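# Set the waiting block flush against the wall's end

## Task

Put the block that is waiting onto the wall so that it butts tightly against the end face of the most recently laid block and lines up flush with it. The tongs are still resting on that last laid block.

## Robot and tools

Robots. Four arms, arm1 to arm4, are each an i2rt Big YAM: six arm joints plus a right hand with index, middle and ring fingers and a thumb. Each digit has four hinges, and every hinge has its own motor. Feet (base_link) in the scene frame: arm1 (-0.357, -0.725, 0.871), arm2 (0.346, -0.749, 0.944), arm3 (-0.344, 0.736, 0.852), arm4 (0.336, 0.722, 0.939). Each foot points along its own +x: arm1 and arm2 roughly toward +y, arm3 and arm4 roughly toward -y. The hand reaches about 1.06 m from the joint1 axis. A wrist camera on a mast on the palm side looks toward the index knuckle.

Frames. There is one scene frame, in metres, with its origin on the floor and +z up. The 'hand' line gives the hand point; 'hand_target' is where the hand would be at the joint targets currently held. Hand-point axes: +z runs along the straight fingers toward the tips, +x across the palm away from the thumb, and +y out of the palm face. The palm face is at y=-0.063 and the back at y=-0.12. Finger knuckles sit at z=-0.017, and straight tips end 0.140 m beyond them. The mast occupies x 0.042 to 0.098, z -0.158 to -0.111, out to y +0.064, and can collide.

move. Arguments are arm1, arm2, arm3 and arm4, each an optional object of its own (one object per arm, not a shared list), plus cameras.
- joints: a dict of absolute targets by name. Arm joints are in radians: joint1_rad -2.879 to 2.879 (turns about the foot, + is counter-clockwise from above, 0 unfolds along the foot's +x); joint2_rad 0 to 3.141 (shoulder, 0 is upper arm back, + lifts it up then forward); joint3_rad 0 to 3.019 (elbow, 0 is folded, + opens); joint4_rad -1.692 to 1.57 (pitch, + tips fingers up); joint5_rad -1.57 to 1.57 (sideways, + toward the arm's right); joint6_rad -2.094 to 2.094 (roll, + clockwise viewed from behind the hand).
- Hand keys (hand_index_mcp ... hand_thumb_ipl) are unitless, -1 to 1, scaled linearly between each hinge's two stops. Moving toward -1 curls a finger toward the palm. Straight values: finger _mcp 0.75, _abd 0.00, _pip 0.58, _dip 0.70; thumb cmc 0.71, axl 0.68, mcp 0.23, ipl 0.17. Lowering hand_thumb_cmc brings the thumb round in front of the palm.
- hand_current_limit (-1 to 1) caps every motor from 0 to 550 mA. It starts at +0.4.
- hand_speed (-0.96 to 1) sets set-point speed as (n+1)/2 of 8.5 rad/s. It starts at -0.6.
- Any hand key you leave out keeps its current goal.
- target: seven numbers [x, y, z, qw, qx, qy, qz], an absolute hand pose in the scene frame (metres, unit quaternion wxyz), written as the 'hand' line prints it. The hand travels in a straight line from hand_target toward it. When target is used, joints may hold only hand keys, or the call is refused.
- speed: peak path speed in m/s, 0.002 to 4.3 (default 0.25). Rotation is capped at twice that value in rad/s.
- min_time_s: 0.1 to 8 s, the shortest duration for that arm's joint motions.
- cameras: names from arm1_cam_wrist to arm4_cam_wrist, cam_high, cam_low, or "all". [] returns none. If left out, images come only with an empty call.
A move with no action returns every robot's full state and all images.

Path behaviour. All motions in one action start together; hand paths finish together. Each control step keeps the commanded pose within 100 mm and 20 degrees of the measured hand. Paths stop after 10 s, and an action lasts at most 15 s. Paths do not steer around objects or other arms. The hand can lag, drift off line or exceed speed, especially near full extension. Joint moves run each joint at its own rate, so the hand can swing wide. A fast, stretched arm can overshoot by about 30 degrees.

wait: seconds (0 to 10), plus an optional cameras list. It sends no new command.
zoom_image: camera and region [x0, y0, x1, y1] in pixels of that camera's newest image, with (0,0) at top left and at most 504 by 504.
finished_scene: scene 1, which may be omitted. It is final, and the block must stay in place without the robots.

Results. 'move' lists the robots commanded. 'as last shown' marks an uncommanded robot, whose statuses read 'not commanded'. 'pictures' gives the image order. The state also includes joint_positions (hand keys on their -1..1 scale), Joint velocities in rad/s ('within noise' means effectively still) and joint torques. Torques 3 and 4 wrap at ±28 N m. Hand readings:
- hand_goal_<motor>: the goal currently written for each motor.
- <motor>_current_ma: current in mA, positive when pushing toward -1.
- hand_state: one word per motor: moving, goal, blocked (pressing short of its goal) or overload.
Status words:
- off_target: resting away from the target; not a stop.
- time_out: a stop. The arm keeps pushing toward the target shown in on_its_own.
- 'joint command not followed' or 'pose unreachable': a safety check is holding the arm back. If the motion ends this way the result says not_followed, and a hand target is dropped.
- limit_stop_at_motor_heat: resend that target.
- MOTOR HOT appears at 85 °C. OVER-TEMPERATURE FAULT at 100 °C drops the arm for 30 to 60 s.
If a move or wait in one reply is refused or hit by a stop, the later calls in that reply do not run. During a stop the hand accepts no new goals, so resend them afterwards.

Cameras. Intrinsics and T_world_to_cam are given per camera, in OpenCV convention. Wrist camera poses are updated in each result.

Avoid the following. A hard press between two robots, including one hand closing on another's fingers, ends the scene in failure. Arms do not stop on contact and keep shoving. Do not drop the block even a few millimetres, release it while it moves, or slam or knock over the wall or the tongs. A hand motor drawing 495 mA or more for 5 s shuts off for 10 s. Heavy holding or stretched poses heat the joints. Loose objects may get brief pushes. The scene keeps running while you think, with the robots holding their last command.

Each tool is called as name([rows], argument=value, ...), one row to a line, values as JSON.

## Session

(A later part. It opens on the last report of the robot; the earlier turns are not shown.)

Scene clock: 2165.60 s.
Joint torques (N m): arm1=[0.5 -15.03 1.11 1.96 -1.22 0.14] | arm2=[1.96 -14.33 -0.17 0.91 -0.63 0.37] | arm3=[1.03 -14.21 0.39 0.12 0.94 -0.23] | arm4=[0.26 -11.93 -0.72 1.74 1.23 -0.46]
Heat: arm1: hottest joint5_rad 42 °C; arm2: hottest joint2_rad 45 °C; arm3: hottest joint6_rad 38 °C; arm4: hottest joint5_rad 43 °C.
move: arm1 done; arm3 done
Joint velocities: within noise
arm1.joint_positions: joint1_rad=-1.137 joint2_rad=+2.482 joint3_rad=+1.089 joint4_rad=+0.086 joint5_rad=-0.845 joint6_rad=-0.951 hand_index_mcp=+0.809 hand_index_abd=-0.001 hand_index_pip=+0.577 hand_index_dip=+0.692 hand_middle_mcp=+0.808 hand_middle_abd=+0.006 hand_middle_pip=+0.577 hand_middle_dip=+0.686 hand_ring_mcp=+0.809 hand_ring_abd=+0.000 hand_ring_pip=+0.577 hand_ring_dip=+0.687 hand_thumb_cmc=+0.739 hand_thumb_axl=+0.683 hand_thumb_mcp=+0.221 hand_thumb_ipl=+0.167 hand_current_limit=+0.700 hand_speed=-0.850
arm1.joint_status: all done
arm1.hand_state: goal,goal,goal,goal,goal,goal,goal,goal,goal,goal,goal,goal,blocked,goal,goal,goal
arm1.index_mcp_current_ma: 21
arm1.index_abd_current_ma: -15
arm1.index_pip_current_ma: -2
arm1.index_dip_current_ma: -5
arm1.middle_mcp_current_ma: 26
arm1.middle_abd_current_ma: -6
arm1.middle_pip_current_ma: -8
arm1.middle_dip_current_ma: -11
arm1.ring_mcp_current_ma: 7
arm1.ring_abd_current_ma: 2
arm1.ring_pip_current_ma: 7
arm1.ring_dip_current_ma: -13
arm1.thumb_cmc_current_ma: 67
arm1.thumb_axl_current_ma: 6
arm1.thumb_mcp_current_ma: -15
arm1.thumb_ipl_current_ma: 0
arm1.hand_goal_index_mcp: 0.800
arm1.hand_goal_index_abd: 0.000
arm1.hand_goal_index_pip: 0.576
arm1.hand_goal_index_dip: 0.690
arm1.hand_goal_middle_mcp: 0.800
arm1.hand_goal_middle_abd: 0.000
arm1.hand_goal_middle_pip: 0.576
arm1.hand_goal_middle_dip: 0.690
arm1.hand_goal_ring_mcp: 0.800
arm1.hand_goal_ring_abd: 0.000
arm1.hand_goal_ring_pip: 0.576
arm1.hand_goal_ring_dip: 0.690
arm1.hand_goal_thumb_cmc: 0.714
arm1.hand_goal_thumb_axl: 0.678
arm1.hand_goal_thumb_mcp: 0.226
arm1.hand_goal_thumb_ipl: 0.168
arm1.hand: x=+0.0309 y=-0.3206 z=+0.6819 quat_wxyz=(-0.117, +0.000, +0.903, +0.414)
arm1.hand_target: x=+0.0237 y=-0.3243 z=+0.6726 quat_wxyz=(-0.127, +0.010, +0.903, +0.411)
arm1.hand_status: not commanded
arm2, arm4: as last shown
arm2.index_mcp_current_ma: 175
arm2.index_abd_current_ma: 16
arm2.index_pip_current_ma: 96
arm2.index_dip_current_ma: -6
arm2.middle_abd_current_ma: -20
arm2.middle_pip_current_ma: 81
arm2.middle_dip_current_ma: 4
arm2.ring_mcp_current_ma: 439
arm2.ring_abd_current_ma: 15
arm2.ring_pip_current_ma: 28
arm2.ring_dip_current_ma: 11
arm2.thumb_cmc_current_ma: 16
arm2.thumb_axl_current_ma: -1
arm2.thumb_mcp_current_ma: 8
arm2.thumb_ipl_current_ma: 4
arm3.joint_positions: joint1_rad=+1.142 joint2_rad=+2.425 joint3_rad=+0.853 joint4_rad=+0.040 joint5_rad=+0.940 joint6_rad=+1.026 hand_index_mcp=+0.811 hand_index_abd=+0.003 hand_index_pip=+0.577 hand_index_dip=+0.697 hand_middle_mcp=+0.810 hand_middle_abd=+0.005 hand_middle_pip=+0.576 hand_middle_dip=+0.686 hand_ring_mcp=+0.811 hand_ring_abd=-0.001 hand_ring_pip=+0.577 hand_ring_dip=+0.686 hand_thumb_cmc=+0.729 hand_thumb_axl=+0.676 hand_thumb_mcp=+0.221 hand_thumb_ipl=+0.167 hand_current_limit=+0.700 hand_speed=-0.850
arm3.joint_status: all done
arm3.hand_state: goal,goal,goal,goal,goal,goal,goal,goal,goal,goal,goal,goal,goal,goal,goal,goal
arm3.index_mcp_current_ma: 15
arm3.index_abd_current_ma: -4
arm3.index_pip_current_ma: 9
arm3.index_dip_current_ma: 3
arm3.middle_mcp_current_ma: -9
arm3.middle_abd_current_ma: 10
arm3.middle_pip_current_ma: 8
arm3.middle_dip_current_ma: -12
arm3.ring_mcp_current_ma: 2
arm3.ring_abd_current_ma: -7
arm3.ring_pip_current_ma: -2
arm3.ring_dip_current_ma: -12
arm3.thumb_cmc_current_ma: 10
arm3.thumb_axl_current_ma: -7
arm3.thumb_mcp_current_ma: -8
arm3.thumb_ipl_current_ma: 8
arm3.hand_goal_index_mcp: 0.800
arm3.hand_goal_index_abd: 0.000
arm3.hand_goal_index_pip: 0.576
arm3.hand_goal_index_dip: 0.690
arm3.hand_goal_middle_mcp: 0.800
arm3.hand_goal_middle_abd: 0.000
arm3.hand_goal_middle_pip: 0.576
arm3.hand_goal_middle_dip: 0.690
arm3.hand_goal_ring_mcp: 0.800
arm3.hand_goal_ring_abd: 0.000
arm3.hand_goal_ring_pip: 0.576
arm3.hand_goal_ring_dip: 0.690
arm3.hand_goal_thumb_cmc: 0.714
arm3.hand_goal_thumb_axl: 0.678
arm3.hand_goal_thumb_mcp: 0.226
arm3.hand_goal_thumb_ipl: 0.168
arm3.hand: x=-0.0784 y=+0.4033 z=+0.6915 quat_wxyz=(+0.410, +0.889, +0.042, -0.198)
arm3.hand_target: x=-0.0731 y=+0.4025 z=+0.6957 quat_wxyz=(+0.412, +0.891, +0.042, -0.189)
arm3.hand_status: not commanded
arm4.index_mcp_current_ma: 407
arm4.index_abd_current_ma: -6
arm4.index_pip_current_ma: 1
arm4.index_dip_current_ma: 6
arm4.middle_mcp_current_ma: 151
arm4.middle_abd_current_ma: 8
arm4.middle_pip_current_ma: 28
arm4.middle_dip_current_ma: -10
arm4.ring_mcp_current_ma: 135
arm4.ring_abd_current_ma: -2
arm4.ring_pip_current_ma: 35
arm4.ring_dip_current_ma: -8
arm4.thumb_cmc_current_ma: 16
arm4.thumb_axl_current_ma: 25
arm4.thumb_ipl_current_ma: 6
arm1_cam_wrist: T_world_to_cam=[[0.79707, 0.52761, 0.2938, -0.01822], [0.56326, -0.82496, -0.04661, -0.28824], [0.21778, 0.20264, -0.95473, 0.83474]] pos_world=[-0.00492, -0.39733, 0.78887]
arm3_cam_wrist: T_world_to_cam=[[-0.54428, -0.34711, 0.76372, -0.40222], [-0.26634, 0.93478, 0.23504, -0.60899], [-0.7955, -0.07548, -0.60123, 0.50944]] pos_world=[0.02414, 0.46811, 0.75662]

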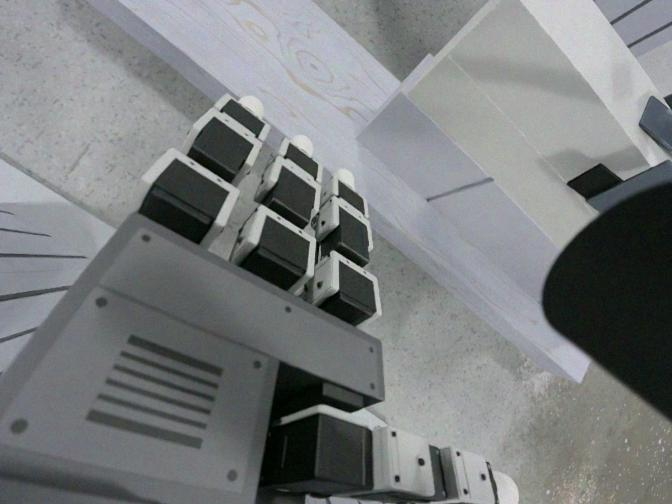

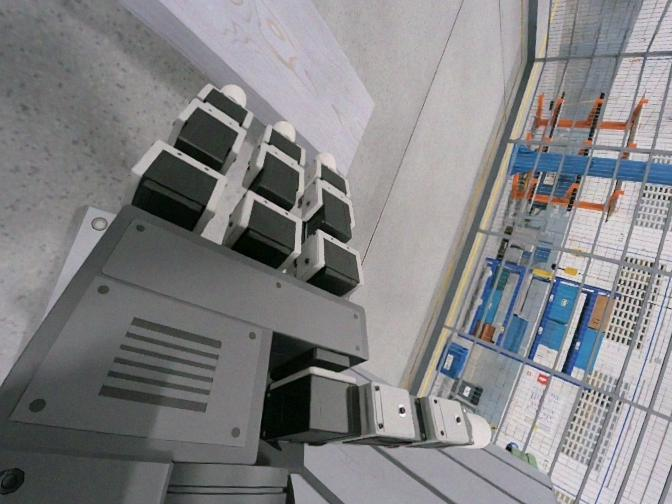

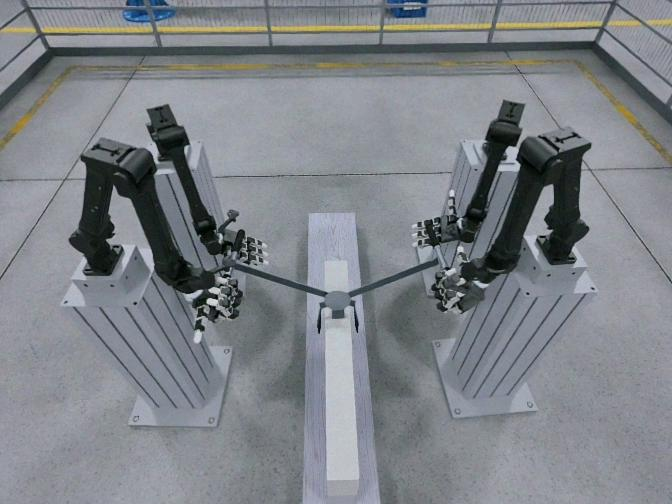

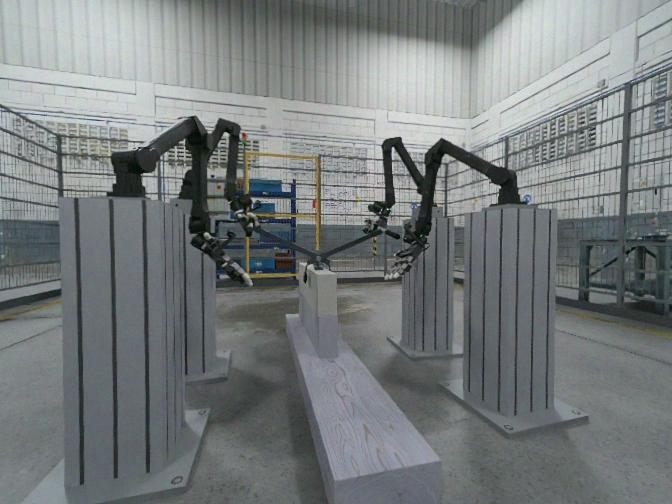

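move(arm1={"joints":{"joint3_rad":0.92,"joint4_rad":0.12},"min_time_s":2.5}, arm2={"joints":{"hand_speed":-0.85,"hand_index_mcp":-0.5,"hand_middle_mcp":-0.5,"hand_ring_mcp":-0.5,"hand_index_pip":0.3,"hand_middle_pip":0.3,"hand_ring_pip":0.3,"hand_index_dip":0.6,"hand_middle_dip":0.6,"hand_ring_dip":0.6}}, arm4={"joints":{"hand_speed":-0.85,"hand_index_mcp":-0.5,"hand_middle_mcp":-0.5,"hand_ring_mcp":-0.5,"hand_index_pip":0.3,"hand_middle_pip":0.3,"hand_ring_pip":0.3,"hand_index_dip":0.6,"hand_middle_dip":0.6,"hand_ring_dip":0.6}}, cameras=["all"])

Scene clock: 2179.40 s.
Joint torques (N m): arm1=[0.32 -13.16 -0.62 1.57 -1.23 0.14] | arm2=[2.37 -14.51 -0.28 0.77 -0.37 -0.05] | arm3=[1.2 -14.27 0.38 0.16 0.95 -0.23] | arm4=[0.03 -11.63 -0.47 1.88 1 -0.23]
Heat: arm1: hottest joint5_rad 42 °C; arm2: hottest joint2_rad 45 °C; arm3: hottest joint5_rad 37 °C; arm4: hottest joint5_rad 42 °C.
move: arm1 done; arm2 off_target; arm4 off_target
Joint velocities: within noise
arm1.joint_positions: joint1_rad=-1.137 joint2_rad=+2.483 joint3_rad=+0.927 joint4_rad=+0.107 joint5_rad=-0.845 joint6_rad=-0.951 hand_index_mcp=+0.809 hand_index_abd=-0.001 hand_index_pip=+0.577 hand_index_dip=+0.692 hand_middle_mcp=+0.808 hand_middle_abd=+0.006 hand_middle_pip=+0.577 hand_middle_dip=+0.686 hand_ring_mcp=+0.809 hand_ring_abd=+0.000 hand_ring_pip=+0.577 hand_ring_dip=+0.687 hand_thumb_cmc=+0.738 hand_thumb_axl=+0.683 hand_thumb_mcp=+0.221 hand_thumb_ipl=+0.167 hand_current_limit=+0.700 hand_speed=-0.850
arm1.joint_status: all done
arm1.hand_state: goal,goal,goal,goal,goal,goal,goal,goal,goal,goal,goal,goal,blocked,goal,goal,goal
arm1.index_mcp_current_ma: 26
arm1.index_abd_current_ma: -15
arm1.index_pip_current_ma: 1
arm1.index_dip_current_ma: -5
arm1.middle_mcp_current_ma: 32
arm1.middle_abd_current_ma: -4
arm1.middle_pip_current_ma: -4
arm1.middle_dip_current_ma: -15
arm1.ring_mcp_current_ma: 15
arm1.ring_abd_current_ma: 4
arm1.ring_pip_current_ma: 6
arm1.ring_dip_current_ma: -16
arm1.thumb_cmc_current_ma: 68
arm1.thumb_axl_current_ma: 17
arm1.thumb_mcp_current_ma: -13
arm1.thumb_ipl_current_ma: -4
arm1.hand_goal_index_mcp: 0.800
arm1.hand_goal_index_abd: 0.000
arm1.hand_goal_index_pip: 0.576
arm1.hand_goal_index_dip: 0.690
arm1.hand_goal_middle_mcp: 0.800
arm1.hand_goal_middle_abd: 0.000
arm1.hand_goal_middle_pip: 0.576
arm1.hand_goal_middle_dip: 0.690
arm1.hand_goal_ring_mcp: 0.800
arm1.hand_goal_ring_abd: 0.000
arm1.hand_goal_ring_pip: 0.576
arm1.hand_goal_ring_dip: 0.690
arm1.hand_goal_thumb_cmc: 0.714
arm1.hand_goal_thumb_axl: 0.678
arm1.hand_goal_thumb_mcp: 0.226
arm1.hand_goal_thumb_ipl: 0.168
arm1.hand: x=-0.0401 y=-0.3591 z=+0.6619 quat_wxyz=(-0.173, +0.030, +0.907, +0.382)
arm1.hand_target: x=-0.0463 y=-0.3623 z=+0.6551 quat_wxyz=(-0.182, +0.038, +0.906, +0.379)
arm1.hand_status: not commanded
arm2.joint_positions: joint1_rad=-0.212 joint2_rad=+2.093 joint3_rad=+0.461 joint4_rad=+0.531 joint5_rad=-0.170 joint6_rad=-0.183 hand_index_mcp=-0.472 hand_index_abd=+0.019 hand_index_pip=+0.300 hand_index_dip=+0.591 hand_middle_mcp=-0.476 hand_middle_abd=-0.011 hand_middle_pip=+0.300 hand_middle_dip=+0.588 hand_ring_mcp=-0.427 hand_ring_abd=+0.041 hand_ring_pip=+0.300 hand_ring_dip=+0.590 hand_thumb_cmc=+0.741 hand_thumb_axl=+0.677 hand_thumb_mcp=+0.219 hand_thumb_ipl=+0.168 hand_current_limit=+0.700 hand_speed=-0.850
arm2.joint_status: hand_index_mcp off_target (ended at -0.472, target -0.500); hand_middle_mcp off_target (ended at -0.476, target -0.500); hand_ring_mcp off_target (ended at -0.427, target -0.500); the others done
arm2.hand_state: blocked,goal,goal,goal,blocked,goal,goal,goal,blocked,blocked,goal,goal,blocked,goal,goal,goal
arm2.index_mcp_current_ma: 16
arm2.index_abd_current_ma: 15
arm2.index_pip_current_ma: -2
arm2.index_dip_current_ma: 4
arm2.middle_mcp_current_ma: 4
arm2.middle_abd_current_ma: -27
arm2.middle_pip_current_ma: 8
arm2.middle_dip_current_ma: 4
arm2.ring_mcp_current_ma: 53
arm2.ring_abd_current_ma: 30
arm2.ring_pip_current_ma: -3
arm2.ring_dip_current_ma: 9
arm2.thumb_cmc_current_ma: 13
arm2.thumb_axl_current_ma: -10
arm2.thumb_mcp_current_ma: 3
arm2.thumb_ipl_current_ma: -12
arm2.hand_goal_index_mcp: -0.500
arm2.hand_goal_index_abd: 0.000
arm2.hand_goal_index_pip: 0.300
arm2.hand_goal_index_dip: 0.600
arm2.hand_goal_middle_mcp: -0.500
arm2.hand_goal_middle_abd: 0.000
arm2.hand_goal_middle_pip: 0.300
arm2.hand_goal_middle_dip: 0.600
arm2.hand_goal_ring_mcp: -0.500
arm2.hand_goal_ring_abd: 0.000
arm2.hand_goal_ring_pip: 0.300
arm2.hand_goal_ring_dip: 0.600
arm2.hand_goal_thumb_cmc: 0.714
arm2.hand_goal_thumb_axl: 0.678
arm2.hand_goal_thumb_mcp: 0.226
arm2.hand_goal_thumb_ipl: 0.168
arm2.hand: x=+0.4391 y=-0.3232 z=+0.8079 quat_wxyz=(-0.029, +0.020, +0.969, +0.244)
arm2.hand_target: x=+0.4400 y=-0.3261 z=+0.8113 quat_wxyz=(-0.033, +0.028, +0.968, +0.246)
arm2.hand_status: not commanded
arm3: as last shown
arm3.index_mcp_current_ma: 16
arm3.index_pip_current_ma: 4
arm3.index_dip_current_ma: 5
arm3.middle_mcp_current_ma: -2
arm3.middle_abd_current_ma: 9
arm3.middle_pip_current_ma: 12
arm3.middle_dip_current_ma: -15
arm3.ring_mcp_current_ma: 1
arm3.ring_pip_current_ma: -3
arm3.ring_dip_current_ma: -10
arm3.thumb_cmc_current_ma: 11
arm3.thumb_axl_current_ma: -5
arm3.thumb_mcp_current_ma: -5
arm3.thumb_ipl_current_ma: 5
arm4.joint_positions: joint1_rad=+0.251 joint2_rad=+2.001 joint3_rad=+0.351 joint4_rad=+0.543 joint5_rad=+0.111 joint6_rad=+0.264 hand_index_mcp=-0.389 hand_index_abd=-0.039 hand_index_pip=+0.301 hand_index_dip=+0.592 hand_middle_mcp=-0.473 hand_middle_abd=+0.010 hand_middle_pip=+0.300 hand_middle_dip=+0.592 hand_ring_mcp=-0.472 hand_ring_abd=-0.014 hand_ring_pip=+0.300 hand_ring_dip=+0.592 hand_thumb_cmc=+0.743 hand_thumb_axl=+0.677 hand_thumb_mcp=+0.220 hand_thumb_ipl=+0.168 hand_current_limit=+0.700 hand_speed=-0.850
arm4.joint_status: hand_index_mcp off_target (ended at -0.389, target -0.500); hand_middle_mcp off_target (ended at -0.473, target -0.500); hand_ring_mcp off_target (ended at -0.472, target -0.500); the others done
arm4.hand_state: blocked,blocked,goal,goal,blocked,goal,goal,goal,blocked,goal,goal,goal,blocked,goal,goal,goal
arm4.index_mcp_current_ma: 30
arm4.index_abd_current_ma: -14
arm4.index_pip_current_ma: -7
arm4.index_dip_current_ma: -2
arm4.middle_mcp_current_ma: -12
arm4.middle_abd_current_ma: 8
arm4.middle_pip_current_ma: 7
arm4.middle_dip_current_ma: -20
arm4.ring_mcp_current_ma: -16
arm4.ring_abd_current_ma: -23
arm4.ring_pip_current_ma: 6
arm4.ring_dip_current_ma: -19
arm4.thumb_cmc_current_ma: 9
arm4.thumb_axl_current_ma: 9
arm4.thumb_mcp_current_ma: 2
arm4.thumb_ipl_current_ma: -2
arm4.hand_goal_index_mcp: -0.500
arm4.hand_goal_index_abd: 0.000
arm4.hand_goal_index_pip: 0.300
arm4.hand_goal_index_dip: 0.600
arm4.hand_goal_middle_mcp: -0.500
arm4.hand_goal_middle_abd: 0.000
arm4.hand_goal_middle_pip: 0.300
arm4.hand_goal_middle_dip: 0.600
arm4.hand_goal_ring_mcp: -0.500
arm4.hand_goal_ring_abd: 0.000
arm4.hand_goal_ring_pip: 0.300
arm4.hand_goal_ring_dip: 0.600
arm4.hand_goal_thumb_cmc: 0.714
arm4.hand_goal_thumb_axl: 0.678
arm4.hand_goal_thumb_mcp: 0.226
arm4.hand_goal_thumb_ipl: 0.168
arm4.hand: x=+0.3945 y=+0.3354 z=+0.8189 quat_wxyz=(+0.232, +0.973, +0.014, +0.008)
arm4.hand_target: x=+0.3922 y=+0.3393 z=+0.8234 quat_wxyz=(+0.233, +0.972, +0.022, -0.001)
arm4.hand_status: not commanded
pictures: arm1_cam_wrist, arm2_cam_wrist, arm3_cam_wrist, arm4_cam_wrist, cam_high, cam_low
arm1_cam_wrist: T_world_to_cam=[[0.82424, 0.54459, 0.15507, 0.1636], [0.55813, -0.82756, -0.06025, -0.27308], [0.09552, 0.13621, -0.98606, 0.83087]] pos_world=[-0.0618, -0.42826, 0.77747]
arm2_cam_wrist: T_world_to_cam=[[0.7934, 0.5417, 0.27762, -0.36864], [0.43102, -0.82202, 0.37216, -0.80062], [0.42981, -0.17562, -0.88568, 0.59845]] pos_world=[0.38035, -0.35333, 0.93034]
arm3_cam_wrist: T_world_to_cam=[[-0.54428, -0.34711, 0.76372, -0.40222], [-0.26634, 0.93478, 0.23504, -0.60899], [-0.7955, -0.07548, -0.60123, 0.50944]] pos_world=[0.02414, 0.46811, 0.75662]
arm4_cam_wrist: T_world_to_cam=[[-0.78768, -0.56507, 0.24548, 0.33796], [-0.46962, 0.80859, 0.35446, -0.41804], [-0.39879, 0.16392, -0.90228, 0.97445]] pos_world=[0.45848, 0.36927, 0.94444]

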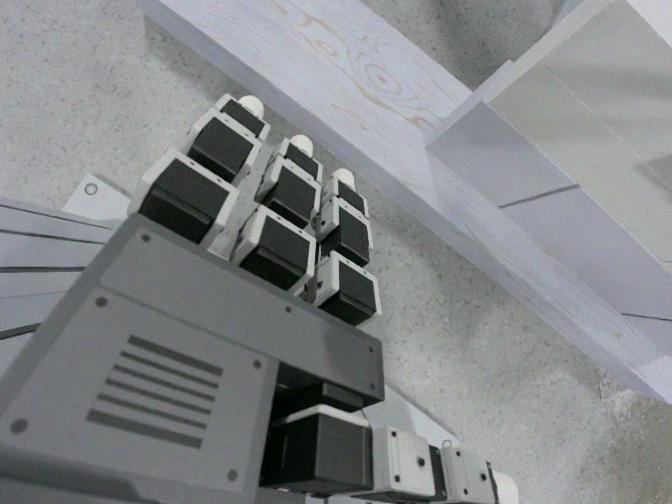

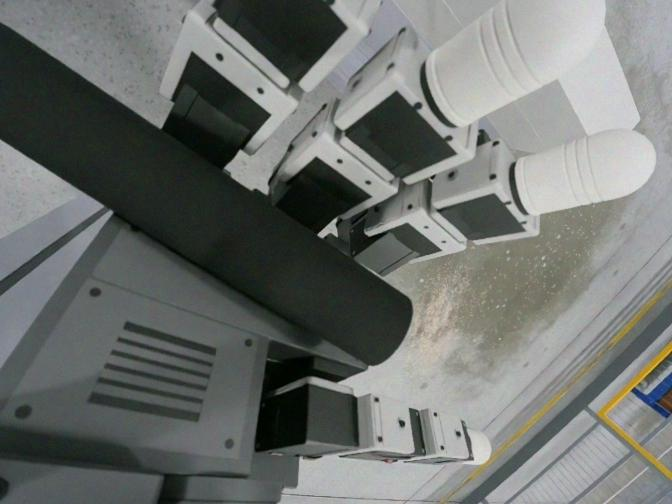

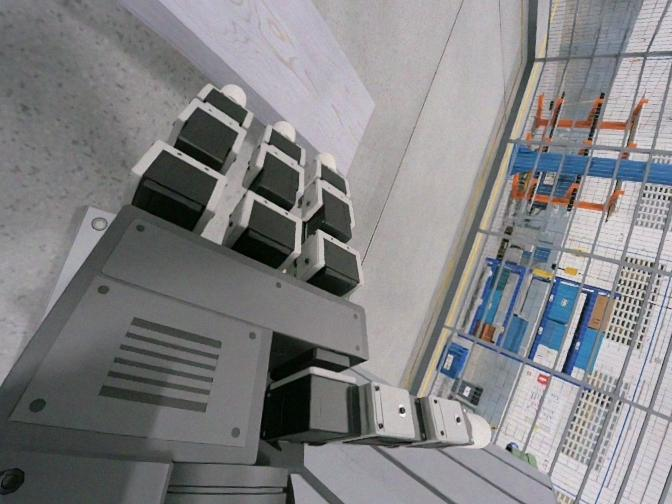

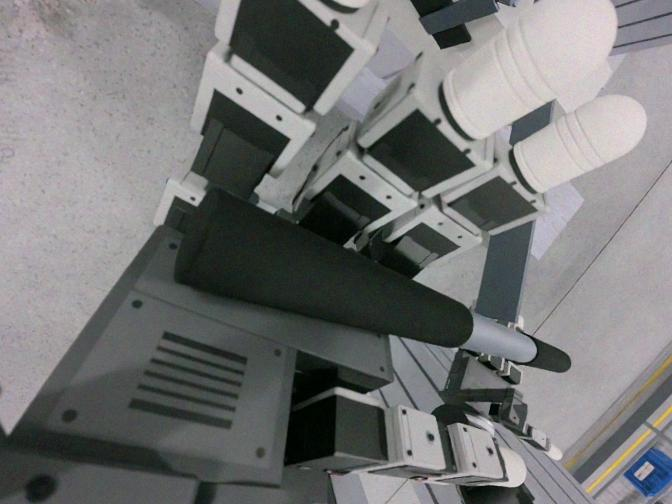

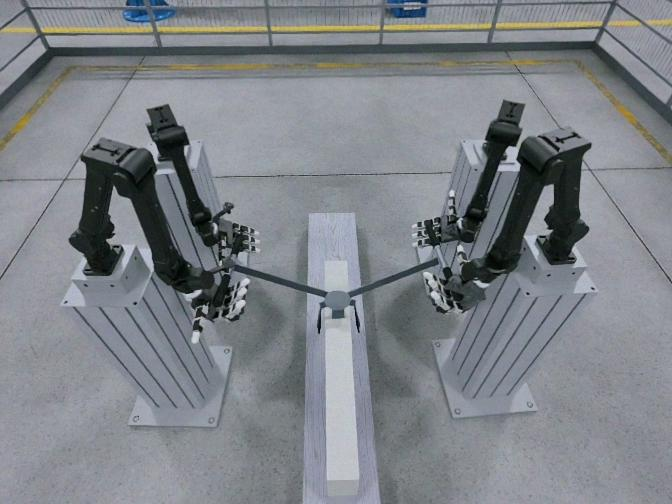

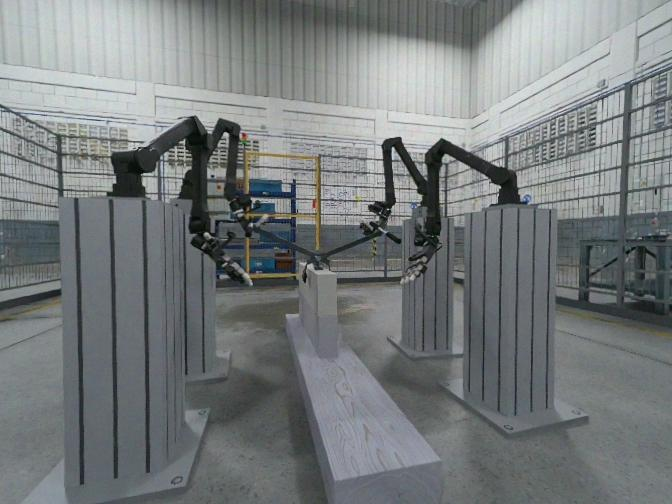

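move(arm1={"joints":{"joint3_rad":0.85,"joint4_rad":0.12},"min_time_s":2}, arm2={"joints":{"joint2_rad":2.13},"min_time_s":2}, arm4={"joints":{"joint2_rad":2.035},"min_time_s":2}, cameras=["arm2_cam_wrist","arm4_cam_wrist","cam_high","cam_low"])

zoom_image(camera="cam_high", region=[290, 270, 390, 370])

Scene clock: 2186.27 s.
Joint torques (N m): arm1=[0.56 -12.22 -1.28 1.32 -1.23 0.15] | arm2=[2.2 -12.69 -0.32 0.8 -0.28 -0.06] | arm3=[1.26 -14.21 0.4 0.14 0.95 -0.23] | arm4=[0.26 -9.52 -0.73 1.74 0.91 -0.17]
Heat: arm1: hottest joint5_rad 42 °C; arm2: hottest joint2_rad 45 °C; arm3: hottest joint5_rad 37 °C; arm4: hottest joint2_rad 41 °C.
move: arm1 done; arm2 done; arm4 done
Joint velocities: within noise
arm1.joint_positions: joint1_rad=-1.137 joint2_rad=+2.483 joint3_rad=+0.859 joint4_rad=+0.109 joint5_rad=-0.845 joint6_rad=-0.951 hand_index_mcp=+0.809 hand_index_abd=-0.001 hand_index_pip=+0.577 hand_index_dip=+0.692 hand_middle_mcp=+0.808 hand_middle_abd=+0.006 hand_middle_pip=+0.577 hand_middle_dip=+0.686 hand_ring_mcp=+0.809 hand_ring_abd=+0.000 hand_ring_pip=+0.577 hand_ring_dip=+0.687 hand_thumb_cmc=+0.737 hand_thumb_axl=+0.683 hand_thumb_mcp=+0.221 hand_thumb_ipl=+0.167 hand_current_limit=+0.700 hand_speed=-0.850
arm1.joint_status: all done
arm1.hand_state: goal,goal,goal,goal,goal,goal,goal,goal,goal,goal,goal,goal,blocked,goal,goal,goal
arm1.index_mcp_current_ma: 25
arm1.index_abd_current_ma: 4
arm1.index_pip_current_ma: -1
arm1.index_dip_current_ma: -3
arm1.middle_mcp_current_ma: 32
arm1.middle_abd_current_ma: 6
arm1.middle_pip_current_ma: -9
arm1.middle_dip_current_ma: -17
arm1.ring_mcp_current_ma: 14
arm1.ring_abd_current_ma: 1
arm1.ring_pip_current_ma: 8
arm1.ring_dip_current_ma: -8
arm1.thumb_cmc_current_ma: 63
arm1.thumb_axl_current_ma: 12
arm1.thumb_mcp_current_ma: -18
arm1.thumb_ipl_current_ma: 1
arm1.hand_goal_index_mcp: 0.800
arm1.hand_goal_index_abd: 0.000
arm1.hand_goal_index_pip: 0.576
arm1.hand_goal_index_dip: 0.690
arm1.hand_goal_middle_mcp: 0.800
arm1.hand_goal_middle_abd: 0.000
arm1.hand_goal_middle_pip: 0.576
arm1.hand_goal_middle_dip: 0.690
arm1.hand_goal_ring_mcp: 0.800
arm1.hand_goal_ring_abd: 0.000
arm1.hand_goal_ring_pip: 0.576
arm1.hand_goal_ring_dip: 0.690
arm1.hand_goal_thumb_cmc: 0.714
arm1.hand_goal_thumb_axl: 0.678
arm1.hand_goal_thumb_mcp: 0.226
arm1.hand_goal_thumb_ipl: 0.168
arm1.hand: x=-0.0712 y=-0.3760 z=+0.6569 quat_wxyz=(-0.199, +0.043, +0.908, +0.366)
arm1.hand_target: x=-0.0782 y=-0.3798 z=+0.6507 quat_wxyz=(-0.209, +0.052, +0.907, +0.363)
arm1.hand_status: not commanded
arm2.joint_positions: joint1_rad=-0.212 joint2_rad=+2.120 joint3_rad=+0.461 joint4_rad=+0.531 joint5_rad=-0.172 joint6_rad=-0.178 hand_index_mcp=-0.472 hand_index_abd=+0.019 hand_index_pip=+0.300 hand_index_dip=+0.591 hand_middle_mcp=-0.476 hand_middle_abd=-0.009 hand_middle_pip=+0.300 hand_middle_dip=+0.588 hand_ring_mcp=-0.427 hand_ring_abd=+0.025 hand_ring_pip=+0.300 hand_ring_dip=+0.590 hand_thumb_cmc=+0.741 hand_thumb_axl=+0.677 hand_thumb_mcp=+0.219 hand_thumb_ipl=+0.168 hand_current_limit=+0.700 hand_speed=-0.850
arm2.joint_status: all done
arm2.hand_state: blocked,goal,goal,goal,blocked,goal,goal,goal,blocked,blocked,goal,goal,blocked,goal,goal,goal
arm2.index_mcp_current_ma: 1
arm2.index_abd_current_ma: 3
arm2.index_pip_current_ma: -3
arm2.index_dip_current_ma: -9
arm2.middle_mcp_current_ma: 13
arm2.middle_abd_current_ma: -17
arm2.middle_pip_current_ma: 13
arm2.middle_dip_current_ma: 9
arm2.ring_mcp_current_ma: 30
arm2.ring_abd_current_ma: 4
arm2.ring_pip_current_ma: 7
arm2.ring_dip_current_ma: 3
arm2.thumb_cmc_current_ma: -8
arm2.thumb_axl_current_ma: 0
arm2.thumb_mcp_current_ma: 1
arm2.thumb_ipl_current_ma: -8
arm2.hand_goal_index_mcp: -0.500
arm2.hand_goal_index_abd: 0.000
arm2.hand_goal_index_pip: 0.300
arm2.hand_goal_index_dip: 0.600
arm2.hand_goal_middle_mcp: -0.500
arm2.hand_goal_middle_abd: 0.000
arm2.hand_goal_middle_pip: 0.300
arm2.hand_goal_middle_dip: 0.600
arm2.hand_goal_ring_mcp: -0.500
arm2.hand_goal_ring_abd: 0.000
arm2.hand_goal_ring_pip: 0.300
arm2.hand_goal_ring_dip: 0.600
arm2.hand_goal_thumb_cmc: 0.714
arm2.hand_goal_thumb_axl: 0.678
arm2.hand_goal_thumb_mcp: 0.226
arm2.hand_goal_thumb_ipl: 0.168
arm2.hand: x=+0.4372 y=-0.3303 z=+0.7969 quat_wxyz=(-0.033, +0.024, +0.972, +0.232)
arm2.hand_target: x=+0.4363 y=-0.3392 z=+0.7912 quat_wxyz=(-0.038, +0.030, +0.974, +0.222)
arm2.hand_status: not commanded
arm3: as last shown
arm3.index_mcp_current_ma: 22
arm3.index_abd_current_ma: -6
arm3.index_pip_current_ma: 12
arm3.index_dip_current_ma: 4
arm3.middle_mcp_current_ma: 1
arm3.middle_pip_current_ma: 9
arm3.middle_dip_current_ma: -11
arm3.ring_mcp_current_ma: 0
arm3.ring_abd_current_ma: -3
arm3.ring_pip_current_ma: -10
arm3.ring_dip_current_ma: -12
arm3.thumb_cmc_current_ma: 4
arm3.thumb_axl_current_ma: -8
arm3.thumb_mcp_current_ma: -1
arm3.thumb_ipl_current_ma: 3
arm4.joint_positions: joint1_rad=+0.251 joint2_rad=+2.024 joint3_rad=+0.351 joint4_rad=+0.543 joint5_rad=+0.113 joint6_rad=+0.256 hand_index_mcp=-0.378 hand_index_abd=-0.039 hand_index_pip=+0.301 hand_index_dip=+0.592 hand_middle_mcp=-0.473 hand_middle_abd=+0.010 hand_middle_pip=+0.300 hand_middle_dip=+0.592 hand_ring_mcp=-0.472 hand_ring_abd=-0.014 hand_ring_pip=+0.300 hand_ring_dip=+0.592 hand_thumb_cmc=+0.743 hand_thumb_axl=+0.677 hand_thumb_mcp=+0.220 hand_thumb_ipl=+0.168 hand_current_limit=+0.700 hand_speed=-0.850
arm4.joint_status: all done
arm4.hand_state: blocked,blocked,goal,goal,blocked,goal,goal,goal,blocked,goal,goal,goal,blocked,goal,goal,goal
arm4.index_mcp_current_ma: 47
arm4.index_abd_current_ma: -6
arm4.index_pip_current_ma: 4
arm4.index_dip_current_ma: -1
arm4.middle_mcp_current_ma: -4
arm4.middle_abd_current_ma: 13
arm4.middle_pip_current_ma: 22
arm4.middle_dip_current_ma: -4
arm4.ring_mcp_current_ma: -2
arm4.ring_abd_current_ma: -17
arm4.ring_pip_current_ma: 13
arm4.ring_dip_current_ma: -11
arm4.thumb_cmc_current_ma: 11
arm4.thumb_axl_current_ma: 9
arm4.thumb_mcp_current_ma: 3
arm4.thumb_ipl_current_ma: -2
arm4.hand_goal_index_mcp: -0.500
arm4.hand_goal_index_abd: 0.000
arm4.hand_goal_index_pip: 0.300
arm4.hand_goal_index_dip: 0.600
arm4.hand_goal_middle_mcp: -0.500
arm4.hand_goal_middle_abd: 0.000
arm4.hand_goal_middle_pip: 0.300
arm4.hand_goal_middle_dip: 0.600
arm4.hand_goal_ring_mcp: -0.500
arm4.hand_goal_ring_abd: 0.000
arm4.hand_goal_ring_pip: 0.300
arm4.hand_goal_ring_dip: 0.600
arm4.hand_goal_thumb_cmc: 0.714
arm4.hand_goal_thumb_axl: 0.678
arm4.hand_goal_thumb_mcp: 0.226
arm4.hand_goal_thumb_ipl: 0.168
arm4.hand: x=+0.3929 y=+0.3409 z=+0.8106 quat_wxyz=(+0.221, +0.975, +0.019, +0.002)
arm4.hand_target: x=+0.3880 y=+0.3515 z=+0.8058 quat_wxyz=(+0.210, +0.977, +0.023, -0.008)
arm4.hand_status: not commanded
arm2_cam_wrist: T_world_to_cam=[[0.79847, 0.54554, 0.25462, -0.34299], [0.43235, -0.81393, 0.38806, -0.8121], [0.41895, -0.19977, -0.88576, 0.58509]] pos_world=[0.37987, -0.35699, 0.92073]
arm4_cam_wrist: T_world_to_cam=[[-0.7809, -0.5753, 0.24337, 0.3443], [-0.46989, 0.79771, 0.37797, -0.43562], [-0.41159, 0.1808, -0.89326, 0.95746]] pos_world=[0.45826, 0.37247, 0.93611]

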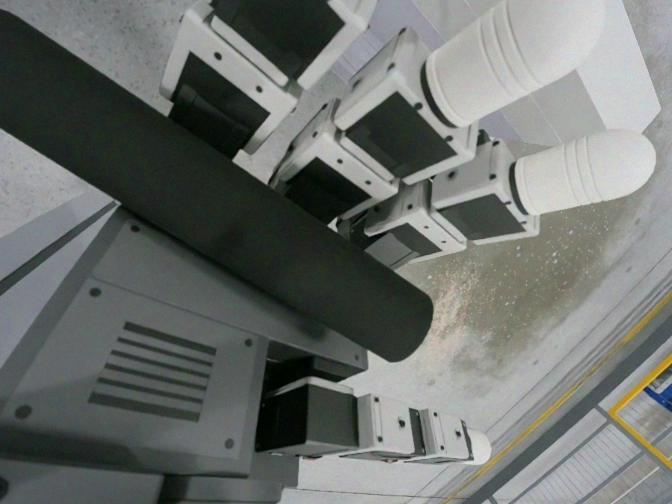

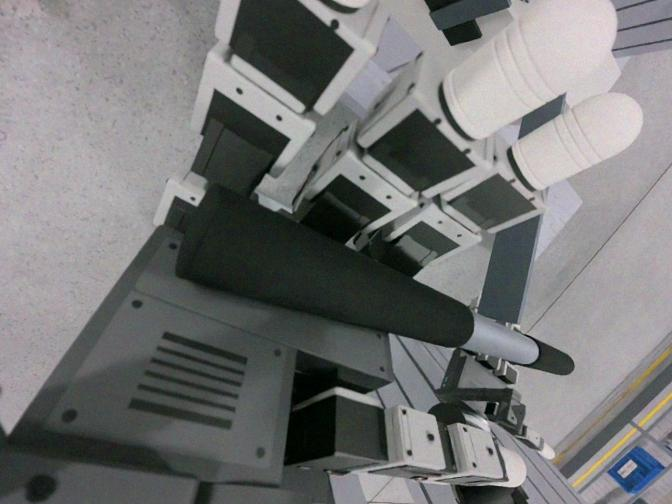

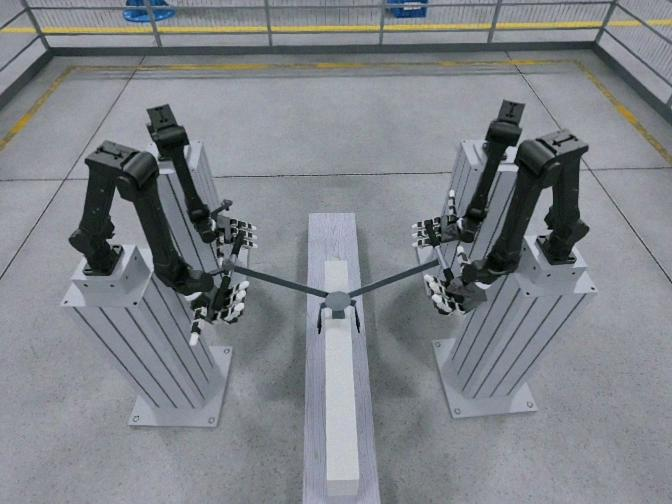

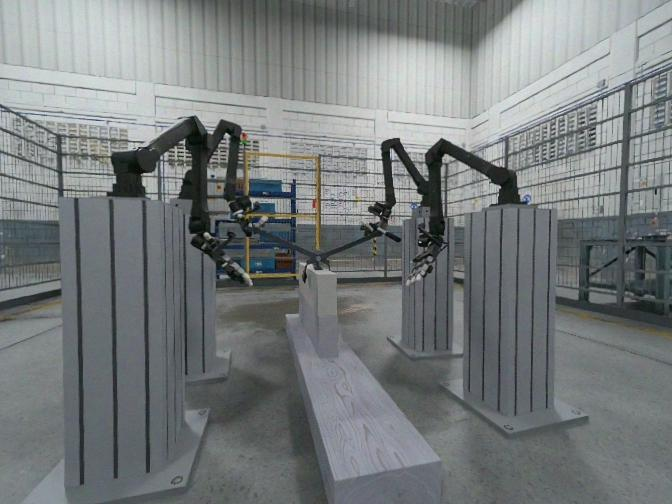

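Scaled by 5.040 from the camera's image (finer frame: 960x720).

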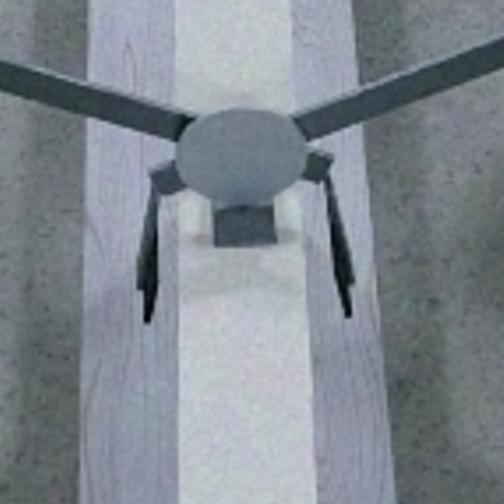

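move(arm2={"joints":{"hand_index_mcp":0.2,"hand_middle_mcp":0.2,"hand_ring_mcp":0.2,"hand_index_pip":0.5,"hand_middle_pip":0.5,"hand_ring_pip":0.5}}, arm4={"joints":{"hand_index_mcp":0.2,"hand_middle_mcp":0.2,"hand_ring_mcp":0.2,"hand_index_pip":0.5,"hand_middle_pip":0.5,"hand_ring_pip":0.5}}, cameras=["arm2_cam_wrist","arm4_cam_wrist","cam_high"])

zoom_image(camera="cam_high", region=[170, 180, 510, 370])

Scene clock: 2193.73 s.
Joint torques (N m): arm1=[0.44 -12.28 -1.28 1.31 -1.23 0.15] | arm2=[2.08 -13.57 0.43 0.84 -0.26 -0.04] | arm3=[1.08 -14.15 0.42 0.13 0.93 -0.23] | arm4=[0.09 -10.05 0.5 1.7 0.73 -0.06]
Heat: arm1: hottest joint5_rad 41 °C; arm2: hottest joint2_rad 45 °C; arm3: hottest joint5_rad 37 °C; arm4: hottest joint2_rad 41 °C.
move: arm2 off_target; arm4 off_target
Joint velocities: within noise
arm1, arm3: as last shown
arm1.index_mcp_current_ma: 27
arm1.index_abd_current_ma: -4
arm1.index_pip_current_ma: 8
arm1.index_dip_current_ma: -5
arm1.middle_mcp_current_ma: 27
arm1.middle_abd_current_ma: -3
arm1.middle_pip_current_ma: -13
arm1.middle_dip_current_ma: -15
arm1.ring_mcp_current_ma: 12
arm1.ring_abd_current_ma: 5
arm1.ring_pip_current_ma: 14
arm1.ring_dip_current_ma: -15
arm1.thumb_cmc_current_ma: 64
arm1.thumb_axl_current_ma: 6
arm1.thumb_mcp_current_ma: -11
arm1.thumb_ipl_current_ma: -3
arm2.joint_positions: joint1_rad=-0.212 joint2_rad=+2.135 joint3_rad=+0.446 joint4_rad=+0.531 joint5_rad=-0.172 joint6_rad=-0.178 hand_index_mcp=+0.228 hand_index_abd=+0.019 hand_index_pip=+0.502 hand_index_dip=+0.594 hand_middle_mcp=+0.224 hand_middle_abd=-0.010 hand_middle_pip=+0.502 hand_middle_dip=+0.588 hand_ring_mcp=+0.251 hand_ring_abd=+0.019 hand_ring_pip=+0.501 hand_ring_dip=+0.596 hand_thumb_cmc=+0.740 hand_thumb_axl=+0.677 hand_thumb_mcp=+0.219 hand_thumb_ipl=+0.168 hand_current_limit=+0.700 hand_speed=-0.850
arm2.joint_status: hand_index_mcp off_target (ended at +0.228, target +0.200); hand_middle_mcp off_target (ended at +0.224, target +0.200); hand_ring_mcp off_target (ended at +0.251, target +0.200); the others done
arm2.hand_state: blocked,goal,goal,goal,blocked,goal,goal,goal,blocked,goal,goal,goal,blocked,goal,goal,goal
arm2.index_mcp_current_ma: 6
arm2.index_abd_current_ma: 4
arm2.index_pip_current_ma: -4
arm2.index_dip_current_ma: -7
arm2.middle_mcp_current_ma: 13
arm2.middle_abd_current_ma: -9
arm2.middle_pip_current_ma: 9
arm2.middle_dip_current_ma: -5
arm2.ring_mcp_current_ma: 23
arm2.ring_abd_current_ma: 27
arm2.ring_pip_current_ma: 13
arm2.ring_dip_current_ma: 2
arm2.thumb_cmc_current_ma: 2
arm2.thumb_axl_current_ma: 10
arm2.thumb_mcp_current_ma: -5
arm2.thumb_ipl_current_ma: 6
arm2.hand_goal_index_mcp: 0.200
arm2.hand_goal_index_abd: 0.000
arm2.hand_goal_index_pip: 0.500
arm2.hand_goal_index_dip: 0.600
arm2.hand_goal_middle_mcp: 0.200
arm2.hand_goal_middle_abd: 0.000
arm2.hand_goal_middle_pip: 0.500
arm2.hand_goal_middle_dip: 0.600
arm2.hand_goal_ring_mcp: 0.200
arm2.hand_goal_ring_abd: 0.000
arm2.hand_goal_ring_pip: 0.500
arm2.hand_goal_ring_dip: 0.600
arm2.hand_goal_thumb_cmc: 0.714
arm2.hand_goal_thumb_axl: 0.678
arm2.hand_goal_thumb_mcp: 0.226
arm2.hand_goal_thumb_ipl: 0.168
arm2.hand: x=+0.4339 y=-0.3421 z=+0.7889 quat_wxyz=(-0.037, +0.025, +0.975, +0.218)
arm2.hand_target: x=+0.4363 y=-0.3392 z=+0.7913 quat_wxyz=(-0.038, +0.030, +0.974, +0.222)
arm2.hand_status: not commanded
arm3.index_mcp_current_ma: 15
arm3.index_abd_current_ma: -5
arm3.index_pip_current_ma: 9
arm3.index_dip_current_ma: 7
arm3.middle_mcp_current_ma: -7
arm3.middle_abd_current_ma: 7
arm3.middle_dip_current_ma: -10
arm3.ring_abd_current_ma: -7
arm3.ring_pip_current_ma: -2
arm3.ring_dip_current_ma: -10
arm3.thumb_cmc_current_ma: 8
arm3.thumb_axl_current_ma: -6
arm3.thumb_mcp_current_ma: -2
arm3.thumb_ipl_current_ma: 10
arm4.joint_positions: joint1_rad=+0.251 joint2_rad=+2.037 joint3_rad=+0.330 joint4_rad=+0.542 joint5_rad=+0.117 joint6_rad=+0.247 hand_index_mcp=+0.227 hand_index_abd=-0.016 hand_index_pip=+0.502 hand_index_dip=+0.598 hand_middle_mcp=+0.227 hand_middle_abd=+0.010 hand_middle_pip=+0.502 hand_middle_dip=+0.593 hand_ring_mcp=+0.227 hand_ring_abd=-0.014 hand_ring_pip=+0.502 hand_ring_dip=+0.596 hand_thumb_cmc=+0.741 hand_thumb_axl=+0.677 hand_thumb_mcp=+0.219 hand_thumb_ipl=+0.168 hand_current_limit=+0.700 hand_speed=-0.850
arm4.joint_status: hand_index_mcp off_target (ended at +0.227, target +0.200); hand_middle_mcp off_target (ended at +0.227, target +0.200); hand_ring_mcp off_target (ended at +0.227, target +0.200); the others done
arm4.hand_state: blocked,goal,goal,goal,blocked,goal,goal,goal,blocked,goal,goal,goal,blocked,goal,goal,goal
arm4.index_mcp_current_ma: -5
arm4.index_abd_current_ma: -6
arm4.index_pip_current_ma: 10
arm4.index_dip_current_ma: 7
arm4.middle_mcp_current_ma: -6
arm4.middle_abd_current_ma: 5
arm4.middle_pip_current_ma: 9
arm4.middle_dip_current_ma: -7
arm4.ring_mcp_current_ma: 5
arm4.ring_abd_current_ma: -3
arm4.ring_pip_current_ma: 9
arm4.ring_dip_current_ma: -14
arm4.thumb_cmc_current_ma: 3
arm4.thumb_axl_current_ma: 9
arm4.thumb_mcp_current_ma: 5
arm4.thumb_ipl_current_ma: -4
arm4.hand_goal_index_mcp: 0.200
arm4.hand_goal_index_abd: 0.000
arm4.hand_goal_index_pip: 0.500
arm4.hand_goal_index_dip: 0.600
arm4.hand_goal_middle_mcp: 0.200
arm4.hand_goal_middle_abd: 0.000
arm4.hand_goal_middle_pip: 0.500
arm4.hand_goal_middle_dip: 0.600
arm4.hand_goal_ring_mcp: 0.200
arm4.hand_goal_ring_abd: 0.000
arm4.hand_goal_ring_pip: 0.500
arm4.hand_goal_ring_dip: 0.600
arm4.hand_goal_thumb_cmc: 0.714
arm4.hand_goal_thumb_axl: 0.678
arm4.hand_goal_thumb_mcp: 0.226
arm4.hand_goal_thumb_ipl: 0.168
arm4.hand: x=+0.3879 y=+0.3555 z=+0.8038 quat_wxyz=(+0.205, +0.978, +0.023, -0.006)
arm4.hand_target: x=+0.3880 y=+0.3514 z=+0.8059 quat_wxyz=(+0.210, +0.977, +0.023, -0.008)
arm4.hand_status: not commanded
arm2_cam_wrist: T_world_to_cam=[[0.80036, 0.55254, 0.23264, -0.31292], [0.43566, -0.80261, 0.40744, -0.83006], [0.41185, -0.22475, -0.8831, 0.56938]] pos_world=[0.37757, -0.36535, 0.91382]
arm4_cam_wrist: T_world_to_cam=[[-0.77306, -0.58756, 0.23908, 0.35529], [-0.46706, 0.78225, 0.41224, -0.47011], [-0.42923, 0.20702, -0.87915, 0.93273]] pos_world=[0.45545, 0.38341, 0.92887]

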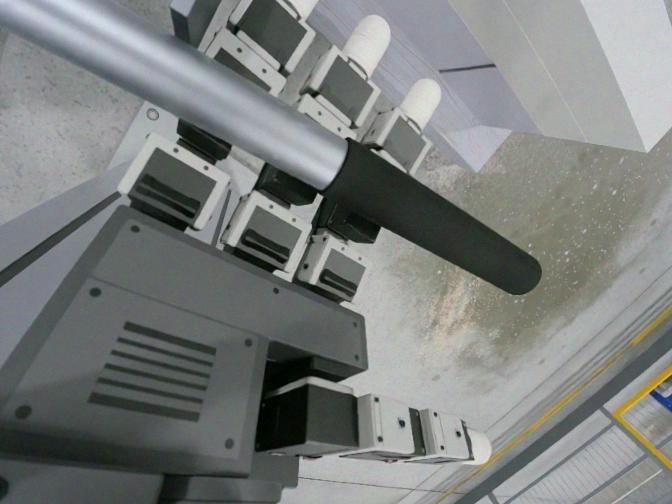

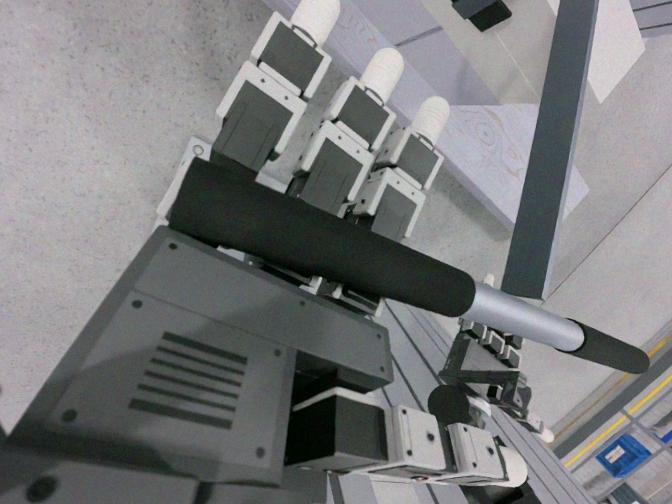

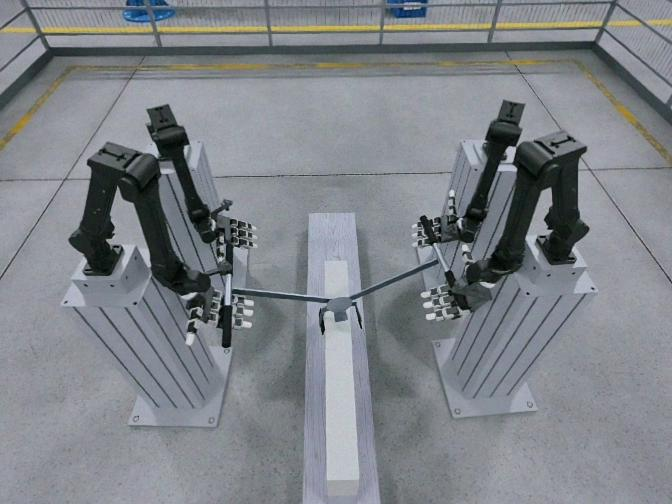

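Scaled by 1.482 from the camera's image (finer frame: 960x720).

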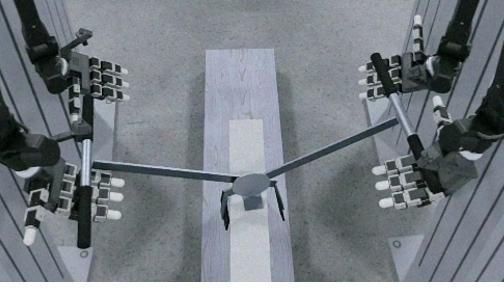

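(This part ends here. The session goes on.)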